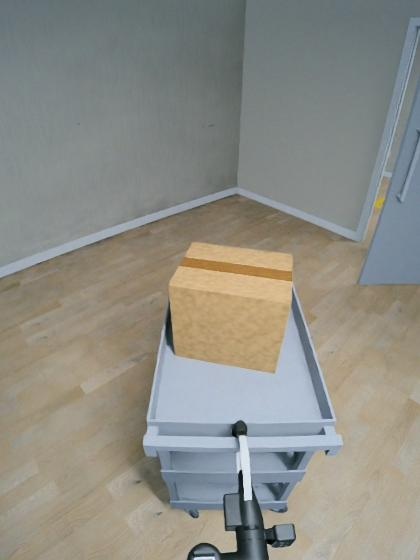

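move(blocking=false, r1={"base":{"rotate_rad":0.45},"pace":"slow","contact_limits":{"rotate_rad":0.8}}, r2={"base":{"translate_m":0.07,"strafe_m":-0.4},"contact_limits":{"translate_m":0.6}})

wait(seconds=3)

wait(seconds=2)

move(blocking=false, r2={"base":{"rotate_rad":0.45},"pace":"slow"}, r1={"base":{"translate_m":0.35},"pace":"slow","contact_limits":{"translate_m":0.7}})

wait(seconds=3)

move(blocking=false, r2={"base":{"translate_m":0.07,"strafe_m":-0.4},"contact_limits":{"translate_m":0.6}})

wait(seconds=3)

wait(seconds=2, cameras=["r2_head_camera","r1_head_camera","r2_head_right_camera"])

Scene clock: 119.43 s.
move: r1 moving; r2 moving
r1.base_odometry: x=-1.719 y=+0.664 heading=-2.268
r1.turned_by_wheels: +0.124
r1.turned_by_imu: +0.069
r1.base_tilt: forward=-1.6 right=+1.3
r1.lidar_m: 0.47 0.41 0.42 0.49 2.59 2.92 2.86 3.07 2.46 0.43 2.48 3.62
r1.base_status: rotate_rad moving
r1.joint_positions: lift_m=+0.750 arm_m=+0.300 wrist_yaw_rad=-0.024 wrist_pitch_rad=+0.002 wrist_roll_rad=+0.000 gripper_m=-0.020
r1.joint_status: not commanded
r1.measured_speeds: translate_m=+0.004 strafe_m=-0.004 rotate_rad=+0.489 lift_m=+0.000 arm_m=+0.000 wrist_yaw_rad=+0.000 wrist_pitch_rad=+0.000 wrist_roll_rad=+0.000
r1.motor_effort: lift_m=+24(24) arm_m=+7(9) wheel_0=-14(21) wheel_1=-15(17) wheel_2=-31(32)
r1.servo_current: wrist_yaw_rad=150(156) wrist_pitch_rad=39(52) wrist_roll_rad=65(65) gripper_m=46(46)
r1.contact_limits: rotate_rad 0.8
r1.hand_pose: x=+0.7568 y=-0.0943 z=+0.9272 quat_wxyz=(+1.000, +0.000, +0.001, -0.012) (m; r1's base frame)
r1.wrist_depth_mm: 127 156 181 231 - - - / 130 148 181 231 - - - / 124 148 181 230 - - - / 127 147 181 230 - - - / 121 151 181 230 - - - / 126 147 175 195 179 - - / 123 147 153 178 1808 1808 -
r2.base_odometry: x=-1.443 y=+0.210 heading=-1.986
r2.turned_by_wheels: +0.000
r2.turned_by_imu: +0.001
r2.base_tilt: forward=-0.7 right=+0.0
r2.lidar_m: 0.41 0.41 2.95 2.92 2.64 2.69 1.99 1.77 1.79 2.22 2.91 0.42
r2.base_status: translate_m moving; strafe_m moving
r2.joint_positions: lift_m=+0.687 arm_m=+0.000 wrist_yaw_rad=+0.004 wrist_pitch_rad=+0.003 wrist_roll_rad=+1.568 gripper_m=-0.029
r2.joint_status: not commanded
r2.measured_speeds: translate_m=+0.023 strafe_m=-0.125 rotate_rad=+0.002 lift_m=+0.000 arm_m=+0.000 wrist_yaw_rad=+0.031 wrist_pitch_rad=+0.000 wrist_roll_rad=+0.000
r2.motor_effort: lift_m=+20(20) arm_m=+4(4) wheel_0=+20(20) wheel_1=-9(11) wheel_2=-8(9)
r2.servo_current: wrist_yaw_rad=39(52) wrist_pitch_rad=39(46) wrist_roll_rad=46(59) gripper_m=78(91)
r2.contact_limits: translate_m 0.6
r2.hand_pose: x=+0.4596 y=-0.0864 z=+0.8643 quat_wxyz=(+0.708, +0.706, +0.002, +0.000) (m; r2's base frame)
r2.wrist_depth_mm: - - - 155 211 1576 1182 / - - - 157 214 741 - / - 512 421 159 219 798 - / - 445 433 162 220 820 - / - - 455 164 224 820 - / - - 189 166 181 - - / - - 508 - 229 1661 512
pictures: none

Scene clock: 120.57 s.
earlier move: r1 done; r2 moving
r1.base_odometry: x=-1.719 y=+0.664 heading=-1.945
r1.turned_by_wheels: +0.323
r1.turned_by_imu: +0.200
r1.base_tilt: forward=-1.6 right=+1.3
r1.lidar_m: 0.54 0.45 0.46 0.55 2.87 2.88 2.87 2.59 0.38 0.40 2.70 2.21
r1.base_status: done
r1.joint_positions: lift_m=+0.750 arm_m=+0.300 wrist_yaw_rad=-0.024 wrist_pitch_rad=+0.002 wrist_roll_rad=+0.000 gripper_m=-0.020
r1.joint_status: not commanded
r1.measured_speeds: all 0
r1.motor_effort: lift_m=+24(24) arm_m=+6(9) wheel_0=-11(30) wheel_1=-5(17) wheel_2=-13(32)
r1.servo_current: wrist_yaw_rad=150(163) wrist_pitch_rad=39(52) wrist_roll_rad=65(65) gripper_m=52(52)
r1.contact_limits: rotate_rad 0.8
r1.hand_pose: x=+0.7569 y=-0.0943 z=+0.9272 quat_wxyz=(+1.000, +0.000, +0.001, -0.012) (m; r1's base frame)
r1.wrist_depth_mm: 142 166 200 248 314 - - / 142 166 200 246 312 - - / 142 167 200 247 310 - - / 148 166 199 246 310 - - / 141 170 199 247 312 - - / 141 165 187 200 182 - - / 143 161 170 182 298 1863 -
r2.base_odometry: x=-1.713 y=+0.276 heading=-1.986
r2.turned_by_wheels: +0.000
r2.turned_by_imu: +0.002
r2.base_tilt: forward=-0.7 right=+0.0
r2.lidar_m: 0.33 0.33 3.15 3.21 2.86 2.85 1.82 1.64 1.66 2.04 2.81 0.44
r2.base_status: translate_m moving; strafe_m moving
r2.joint_positions: lift_m=+0.687 arm_m=+0.000 wrist_yaw_rad=+0.007 wrist_pitch_rad=+0.003 wrist_roll_rad=+1.568 gripper_m=-0.029
r2.joint_status: not commanded
r2.measured_speeds: translate_m=+0.039 strafe_m=-0.226 rotate_rad=+0.000 lift_m=+0.000 arm_m=+0.000 wrist_yaw_rad=+0.000 wrist_pitch_rad=+0.000 wrist_roll_rad=+0.000
r2.motor_effort: lift_m=+20(21) arm_m=+4(4) wheel_0=+5(21) wheel_1=-3(11) wheel_2=-3(9)
r2.servo_current: wrist_yaw_rad=39(65) wrist_pitch_rad=46(46) wrist_roll_rad=46(59) gripper_m=85(98)
r2.contact_limits: translate_m 0.6
r2.hand_pose: x=+0.4599 y=-0.0855 z=+0.8643 quat_wxyz=(+0.708, +0.706, +0.003, +0.002) (m; r2's base frame)
r2.wrist_depth_mm: - - - 225 293 301 301 / - - - 270 276 1618 1205 / - - - 200 262 1756 544 / - - - 187 249 798 - / - 449 439 180 236 - - / - 442 184 170 181 - - / - - 430 - 216 125 -
wait: 1.13 of 3 s (r1 has come to rest)
pictures: none

Scene clock: 121.70 s.
earlier move: r2 done
r1.base_odometry: x=-1.719 y=+0.664 heading=-1.945
r1.turned_by_wheels: +0.000
r1.turned_by_imu: +0.000
r1.base_tilt: forward=-1.6 right=+1.3
r1.lidar_m: 0.55 0.45 0.47 0.56 2.88 2.88 2.89 2.63 0.39 0.41 2.70 2.18
r1.base_status: done
r1.joint_positions: lift_m=+0.750 arm_m=+0.300 wrist_yaw_rad=-0.024 wrist_pitch_rad=+0.002 wrist_roll_rad=+0.000 gripper_m=-0.020
r1.joint_status: not commanded
r1.measured_speeds: all 0
r1.on_its_own: wrist_yaw_rad is at rest, and its servo_current (156 mA) is outside its rest range (0 to 104 mA)
r1.motor_effort: lift_m=+23(24) arm_m=+6(9) wheel_0=-11(30) wheel_1=-5(17) wheel_2=-13(32)
r1.servo_current: wrist_yaw_rad=156(176) wrist_pitch_rad=39(52) wrist_roll_rad=39(65) gripper_m=39(52)
r1.contact_limits: rotate_rad 0.8
r1.hand_pose: x=+0.7569 y=-0.0943 z=+0.9272 quat_wxyz=(+1.000, +0.000, +0.001, -0.012) (m; r1's base frame)
r1.wrist_depth_mm: 142 166 200 248 315 - - / 142 167 200 247 312 - - / 142 167 200 247 310 - - / 148 166 199 247 310 - - / 142 169 199 247 310 - - / 141 165 187 200 182 - - / 144 161 170 160 297 1921 -
r2.base_odometry: x=-1.805 y=+0.299 heading=-1.986
r2.turned_by_wheels: +0.000
r2.turned_by_imu: +0.001
r2.base_tilt: forward=-0.7 right=+0.1
r2.lidar_m: 0.32 0.29 3.19 3.26 2.98 2.78 1.75 1.59 1.60 2.02 2.80 0.47
r2.base_status: done
r2.joint_positions: lift_m=+0.687 arm_m=+0.000 wrist_yaw_rad=+0.007 wrist_pitch_rad=+0.003 wrist_roll_rad=+1.568 gripper_m=-0.029
r2.joint_status: not commanded
r2.measured_speeds: all 0
r2.motor_effort: lift_m=+20(21) arm_m=+4(4) wheel_0=+5(21) wheel_1=-3(11) wheel_2=-1(9)
r2.servo_current: wrist_yaw_rad=39(65) wrist_pitch_rad=33(46) wrist_roll_rad=59(59) gripper_m=78(98)
r2.contact_limits: translate_m 0.6
r2.hand_pose: x=+0.4599 y=-0.0855 z=+0.8643 quat_wxyz=(+0.708, +0.706, +0.003, +0.002) (m; r2's base frame)
r2.wrist_depth_mm: - - - 264 - 1708 1182 / - - - 301 314 329 329 / - - - 216 282 1756 1182 / - - - 200 259 1708 - / - - 449 185 242 768 - / - 439 183 169 179 - - / - - 418 - 214 125 -
wait: 1.13 of 2 s (r2 has come to rest)
pictures: none

Scene clock: 122.20 s.
move: r1 moving; r2 moving
r1.base_odometry: x=-1.724 y=+0.653 heading=-1.947
r1.turned_by_wheels: -0.002
r1.turned_by_imu: -0.002
r1.base_tilt: forward=-1.6 right=+1.3
r1.lidar_m: 0.52 0.43 0.44 0.56 2.86 2.89 2.91 2.60 0.38 0.41 2.70 2.17
r1.base_status: translate_m moving
r1.joint_positions: lift_m=+0.750 arm_m=+0.300 wrist_yaw_rad=-0.024 wrist_pitch_rad=+0.002 wrist_roll_rad=+0.000 gripper_m=-0.020
r1.joint_status: not commanded
r1.measured_speeds: translate_m=+0.048 strafe_m=+0.000 rotate_rad=-0.001 lift_m=+0.000 arm_m=+0.000 wrist_yaw_rad=+0.000 wrist_pitch_rad=+0.000 wrist_roll_rad=+0.000
r1.motor_effort: lift_m=+24(24) arm_m=+6(6) wheel_0=-4(7) wheel_1=+2(4) wheel_2=-21(21)
r1.servo_current: wrist_yaw_rad=150(156) wrist_pitch_rad=39(46) wrist_roll_rad=46(52) gripper_m=46(46)
r1.contact_limits: translate_m 0.7
r1.hand_pose: x=+0.7569 y=-0.0943 z=+0.9272 quat_wxyz=(+1.000, +0.000, +0.001, -0.012) (m; r1's base frame)
r1.wrist_depth_mm: 139 168 199 247 317 - - / 139 164 197 245 329 - - / 140 164 198 244 310 - - / 146 164 198 243 309 - - / 139 167 198 244 310 - - / 139 163 185 198 181 - - / 141 158 177 181 285 133 -
r2.base_odometry: x=-1.805 y=+0.299 heading=-1.862
r2.turned_by_wheels: +0.124
r2.turned_by_imu: +0.119
r2.base_tilt: forward=-0.7 right=+0.1
r2.lidar_m: 0.33 0.33 3.22 3.13 2.97 2.37 1.68 1.60 1.67 2.21 2.47 0.46
r2.base_status: rotate_rad moving
r2.joint_positions: lift_m=+0.687 arm_m=+0.000 wrist_yaw_rad=-0.014 wrist_pitch_rad=+0.003 wrist_roll_rad=+1.568 gripper_m=-0.029
r2.joint_status: not commanded
r2.measured_speeds: translate_m=-0.001 strafe_m=+0.000 rotate_rad=+0.486 lift_m=+0.000 arm_m=+0.000 wrist_yaw_rad=-0.057 wrist_pitch_rad=+0.000 wrist_roll_rad=+0.000
r2.motor_effort: lift_m=+20(21) arm_m=+4(4) wheel_0=-12(13) wheel_1=-7(9) wheel_2=-19(19)
r2.servo_current: wrist_yaw_rad=59(65) wrist_pitch_rad=39(46) wrist_roll_rad=46(59) gripper_m=85(91)
r2.hand_pose: x=+0.4580 y=-0.0915 z=+0.8643 quat_wxyz=(+0.708, +0.706, -0.004, -0.006) (m; r2's base frame)
r2.wrist_depth_mm: - - - 237 307 1430 1098 / - - - 217 286 1537 1160 / - - - 199 265 1808 525 / - - - 186 247 1808 - / - - 439 174 233 809 - / - 433 186 163 179 - - / - 415 418 - 208 - -
pictures: none

Scene clock: 123.33 s.
earlier move: r1 moving; r2 done
r1.base_odometry: x=-1.761 y=+0.559 heading=-1.946
r1.turned_by_wheels: +0.000
r1.turned_by_imu: -0.002
r1.base_tilt: forward=-1.6 right=+1.3
r1.lidar_m: 0.50 0.40 0.40 0.45 2.84 2.99 3.01 2.85 0.45 2.30 2.73 2.08
r1.base_status: translate_m moving
r1.joint_positions: lift_m=+0.750 arm_m=+0.300 wrist_yaw_rad=-0.024 wrist_pitch_rad=+0.002 wrist_roll_rad=+0.000 gripper_m=-0.020
r1.joint_status: not commanded
r1.measured_speeds: translate_m=+0.100 strafe_m=+0.000 rotate_rad=+0.000 lift_m=+0.000 arm_m=+0.000 wrist_yaw_rad=+0.000 wrist_pitch_rad=+0.000 wrist_roll_rad=+0.000
r1.motor_effort: lift_m=+23(24) arm_m=+6(6) wheel_0=-5(7) wheel_1=+2(4) wheel_2=-16(22)
r1.servo_current: wrist_yaw_rad=137(163) wrist_pitch_rad=39(46) wrist_roll_rad=39(72) gripper_m=46(46)
r1.contact_limits: translate_m 0.7
r1.hand_pose: x=+0.7569 y=-0.0943 z=+0.9272 quat_wxyz=(+1.000, +0.000, +0.001, -0.012) (m; r1's base frame)
r1.wrist_depth_mm: 138 166 197 245 - - - / 135 166 196 254 - - - / 135 161 196 243 - - - / 135 161 196 252 1708 - - / 138 160 195 253 - - - / 134 160 185 199 180 - - / 136 154 177 167 156 1983 -
r2.base_odometry: x=-1.805 y=+0.299 heading=-1.538
r2.turned_by_wheels: +0.324
r2.turned_by_imu: +0.304
r2.base_tilt: forward=-0.7 right=+0.0
r2.lidar_m: 0.41 0.46 3.48 2.97 3.01 1.86 1.57 1.60 1.87 2.80 2.05 0.39
r2.base_status: done
r2.joint_positions: lift_m=+0.687 arm_m=+0.000 wrist_yaw_rad=-0.003 wrist_pitch_rad=+0.002 wrist_roll_rad=+1.568 gripper_m=-0.029
r2.joint_status: not commanded
r2.measured_speeds: all 0
r2.motor_effort: lift_m=+20(21) arm_m=+4(4) wheel_0=-9(14) wheel_1=-6(9) wheel_2=-8(24)
r2.servo_current: wrist_yaw_rad=59(104) wrist_pitch_rad=39(46) wrist_roll_rad=52(59) gripper_m=78(91)
r2.hand_pose: x=+0.4590 y=-0.0884 z=+0.8643 quat_wxyz=(+0.708, +0.706, +0.000, -0.002) (m; r2's base frame)
r2.wrist_depth_mm: - - - 149 205 1537 - / - - - 153 210 778 - / - 421 413 156 215 809 - / - 455 439 161 220 820 - / - - 462 165 226 - - / - - 185 169 180 - - / - - - - 236 1661 500
wait: 1.13 of 3 s (r2 has come to rest)
pictures: none

Scene clock: 123.83 s.
earlier move: r1 moving
move: r2 moving
r1.base_odometry: x=-1.779 y=+0.512 heading=-1.946
r1.turned_by_wheels: +0.000
r1.turned_by_imu: -0.001
r1.base_tilt: forward=-1.6 right=+1.3
r1.lidar_m: 0.48 0.38 0.38 0.43 2.84 3.02 3.06 3.00 0.48 2.35 2.75 2.03
r1.base_status: translate_m moving
r1.joint_positions: lift_m=+0.750 arm_m=+0.300 wrist_yaw_rad=-0.024 wrist_pitch_rad=+0.002 wrist_roll_rad=+0.000 gripper_m=-0.020
r1.joint_status: not commanded
r1.measured_speeds: translate_m=+0.101 strafe_m=-0.001 rotate_rad=+0.004 lift_m=+0.000 arm_m=+0.000 wrist_yaw_rad=+0.000 wrist_pitch_rad=+0.000 wrist_roll_rad=+0.000
r1.motor_effort: lift_m=+24(24) arm_m=+6(6) wheel_0=-3(6) wheel_1=+1(2) wheel_2=-16(18)
r1.servo_current: wrist_yaw_rad=156(156) wrist_pitch_rad=39(46) wrist_roll_rad=52(52) gripper_m=46(52)
r1.contact_limits: translate_m 0.7
r1.hand_pose: x=+0.7569 y=-0.0943 z=+0.9272 quat_wxyz=(+1.000, +0.000, +0.001, -0.012) (m; r1's base frame)
r1.wrist_depth_mm: 138 167 196 249 - - - / 132 162 196 249 - - - / 132 158 195 248 - - - / 131 158 195 247 1661 - - / 131 157 194 244 - - - / 131 157 182 199 180 - - / 136 152 172 168 156 1921 -
r2.base_odometry: x=-1.837 y=+0.292 heading=-1.537
r2.turned_by_wheels: +0.000
r2.turned_by_imu: +0.001
r2.base_tilt: forward=-0.7 right=+0.1
r2.lidar_m: 0.41 0.45 3.49 3.01 3.01 1.87 1.57 1.59 1.87 2.78 1.98 0.42
r2.base_status: translate_m moving; strafe_m moving
r2.joint_positions: lift_m=+0.687 arm_m=+0.000 wrist_yaw_rad=+0.004 wrist_pitch_rad=+0.002 wrist_roll_rad=+1.568 gripper_m=-0.029
r2.joint_status: not commanded
r2.measured_speeds: translate_m=+0.023 strafe_m=-0.128 rotate_rad=-0.001 lift_m=+0.000 arm_m=+0.000 wrist_yaw_rad=+0.034 wrist_pitch_rad=+0.000 wrist_roll_rad=+0.000
r2.motor_effort: lift_m=+20(21) arm_m=+4(4) wheel_0=+18(18) wheel_1=-6(11) wheel_2=-9(10)
r2.servo_current: wrist_yaw_rad=46(59) wrist_pitch_rad=46(46) wrist_roll_rad=46(59) gripper_m=85(91)
r2.contact_limits: translate_m 0.6
r2.hand_pose: x=+0.4596 y=-0.0864 z=+0.8643 quat_wxyz=(+0.708, +0.706, +0.002, +0.000) (m; r2's base frame)
r2.wrist_depth_mm: - - - 144 198 1430 - / - - - 148 204 - - / - 418 413 152 210 - - / - 452 436 157 215 - - / - - 466 161 220 - - / - - 187 165 181 - - / - - - - 235 1661 496
pictures: none

Scene clock: 126.10 s.
earlier move: r1 moving; r2 done
r1.base_odometry: x=-1.848 y=+0.339 heading=-1.947
r1.turned_by_wheels: +0.000
r1.turned_by_imu: -0.004
r1.base_tilt: forward=-1.6 right=+1.3
r1.lidar_m: 0.42 0.32 0.29 0.32 0.52 3.23 3.23 0.59 0.61 2.38 2.83 1.77
r1.base_status: translate_m moving
r1.joint_positions: lift_m=+0.750 arm_m=+0.300 wrist_yaw_rad=-0.021 wrist_pitch_rad=+0.002 wrist_roll_rad=+0.000 gripper_m=-0.020
r1.joint_status: not commanded
r1.measured_speeds: translate_m=+0.013 strafe_m=+0.000 rotate_rad=-0.001 lift_m=+0.000 arm_m=+0.000 wrist_yaw_rad=+0.000 wrist_pitch_rad=+0.000 wrist_roll_rad=+0.000
r1.motor_effort: lift_m=+24(24) arm_m=+6(6) wheel_0=-7(9) wheel_1=-1(3) wheel_2=-11(19)
r1.servo_current: wrist_yaw_rad=143(169) wrist_pitch_rad=39(52) wrist_roll_rad=46(72) gripper_m=39(52)
r1.contact_limits: translate_m 0.7
r1.hand_pose: x=+0.7572 y=-0.0936 z=+0.9272 quat_wxyz=(+1.000, +0.000, +0.001, -0.011) (m; r1's base frame)
r1.wrist_depth_mm: - 115 - - - - - / - 115 - - - - - / - 112 - - - - - / - - - - 1336 - - / - 115 - - - - - / - 114 - 200 181 - - / - 115 156 185 153 1863 -
r2.base_odometry: x=-2.202 y=+0.215 heading=-1.538
r2.turned_by_wheels: +0.000
r2.turned_by_imu: +0.003
r2.base_tilt: forward=-0.7 right=+0.1
r2.lidar_m: 0.31 0.32 3.73 3.39 3.07 1.82 1.57 1.54 1.82 2.41 1.52 0.46
r2.base_status: done
r2.joint_positions: lift_m=+0.687 arm_m=+0.000 wrist_yaw_rad=+0.009 wrist_pitch_rad=+0.002 wrist_roll_rad=+1.568 gripper_m=-0.029
r2.joint_status: not commanded
r2.measured_speeds: all 0
r2.motor_effort: lift_m=+20(21) arm_m=+4(4) wheel_0=+4(22) wheel_1=-2(11) wheel_2=-3(10)
r2.servo_current: wrist_yaw_rad=59(72) wrist_pitch_rad=39(52) wrist_roll_rad=46(59) gripper_m=85(98)
r2.contact_limits: translate_m 0.6
r2.hand_pose: x=+0.4600 y=-0.0848 z=+0.8643 quat_wxyz=(+0.708, +0.706, +0.004, +0.002) (m; r2's base frame)
r2.wrist_depth_mm: - - - 259 - 1576 1138 / - - - 286 298 325 325 / - - - 210 272 1756 517 / - - - 196 255 1756 - / - - 442 183 239 - - / - 439 183 170 180 - - / - - 418 - 214 125 -
wait: 2.27 of 3 s (r2 has come to rest)
pictures: none

Scene clock: 126.47 s.
earlier move: r1 done
r1.base_odometry: x=-1.848 y=+0.339 heading=-1.947
r1.turned_by_wheels: +0.000
r1.turned_by_imu: +0.000
r1.base_tilt: forward=-1.5 right=+1.3
r1.lidar_m: 0.42 0.31 0.27 0.33 0.50 3.22 3.21 0.57 0.63 2.39 2.80 1.75
r1.base_status: done
r1.joint_positions: lift_m=+0.750 arm_m=+0.300 wrist_yaw_rad=-0.021 wrist_pitch_rad=+0.002 wrist_roll_rad=+0.000 gripper_m=-0.020
r1.joint_status: not commanded
r1.measured_speeds: all 0
r1.on_its_own: wrist_yaw_rad is at rest, and its servo_current (130 mA) is outside its rest range (0 to 104 mA)
r1.motor_effort: lift_m=+24(24) arm_m=+5(6) wheel_0=-8(9) wheel_1=-2(3) wheel_2=-12(19)
r1.servo_current: wrist_yaw_rad=130(169) wrist_pitch_rad=46(52) wrist_roll_rad=46(72) gripper_m=46(52)
r1.contact_limits: translate_m 0.7
r1.hand_pose: x=+0.7572 y=-0.0936 z=+0.9272 quat_wxyz=(+1.000, +0.000, +0.001, -0.011) (m; r1's base frame)
r1.wrist_depth_mm: - 113 - - - - - / - 113 - - - - - / - - - - - - - / - - - - 1308 - - / - 113 - - - - - / - 112 - 201 180 - - / - 114 154 184 154 128 -
r2.base_odometry: x=-2.202 y=+0.215 heading=-1.538
r2.turned_by_wheels: +0.000
r2.turned_by_imu: +0.000
r2.base_tilt: forward=-0.7 right=+0.1
r2.lidar_m: 0.34 0.31 3.72 3.40 3.09 1.81 1.59 1.56 1.85 2.41 1.56 0.45
r2.base_status: done
r2.joint_positions: lift_m=+0.687 arm_m=+0.000 wrist_yaw_rad=+0.009 wrist_pitch_rad=+0.002 wrist_roll_rad=+1.568 gripper_m=-0.029
r2.joint_status: not commanded
r2.measured_speeds: all 0
r2.motor_effort: lift_m=+20(21) arm_m=+4(4) wheel_0=+4(22) wheel_1=-2(11) wheel_2=-2(10)
r2.servo_current: wrist_yaw_rad=59(72) wrist_pitch_rad=39(52) wrist_roll_rad=52(59) gripper_m=91(98)
r2.contact_limits: translate_m 0.6
r2.hand_pose: x=+0.4600 y=-0.0848 z=+0.8643 quat_wxyz=(+0.708, +0.706, +0.004, +0.002) (m; r2's base frame)
r2.wrist_depth_mm: - - - 258 - 1618 1138 / - - - 286 300 325 324 / - - - 209 273 1756 512 / - - - 195 255 1756 - / - - 449 183 239 - - / - 439 183 171 179 - - / - - 421 - 216 125 -
wait: 0.37 of 2 s (r1 has come to rest)
pictures: r1_head_camera, r2_head_camera, r2_head_right_camera
Images, in order (width x height): r1_head_camera 420x560, r2_head_camera 420x560, r2_head_right_camera 420x672.

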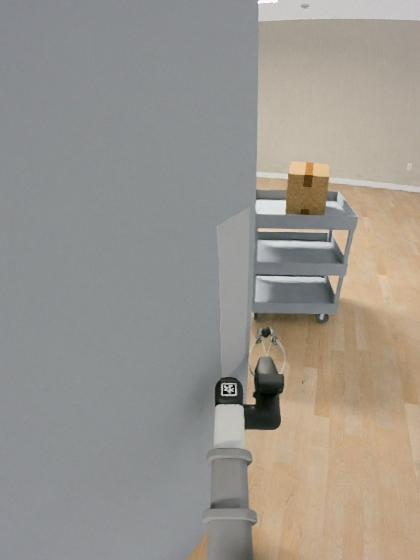

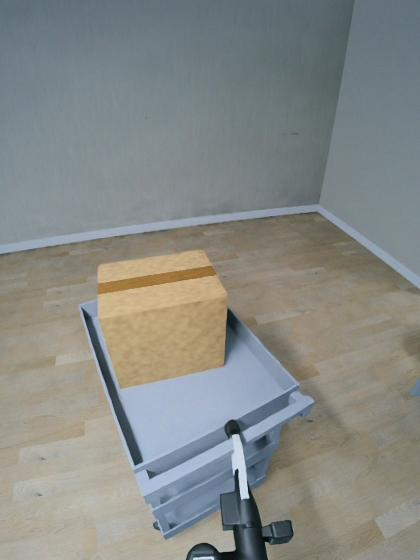

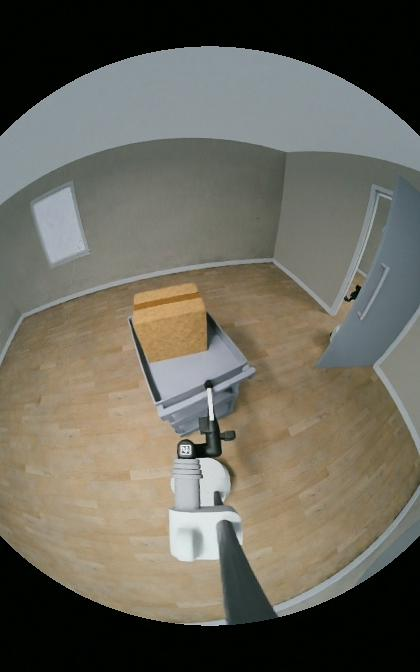

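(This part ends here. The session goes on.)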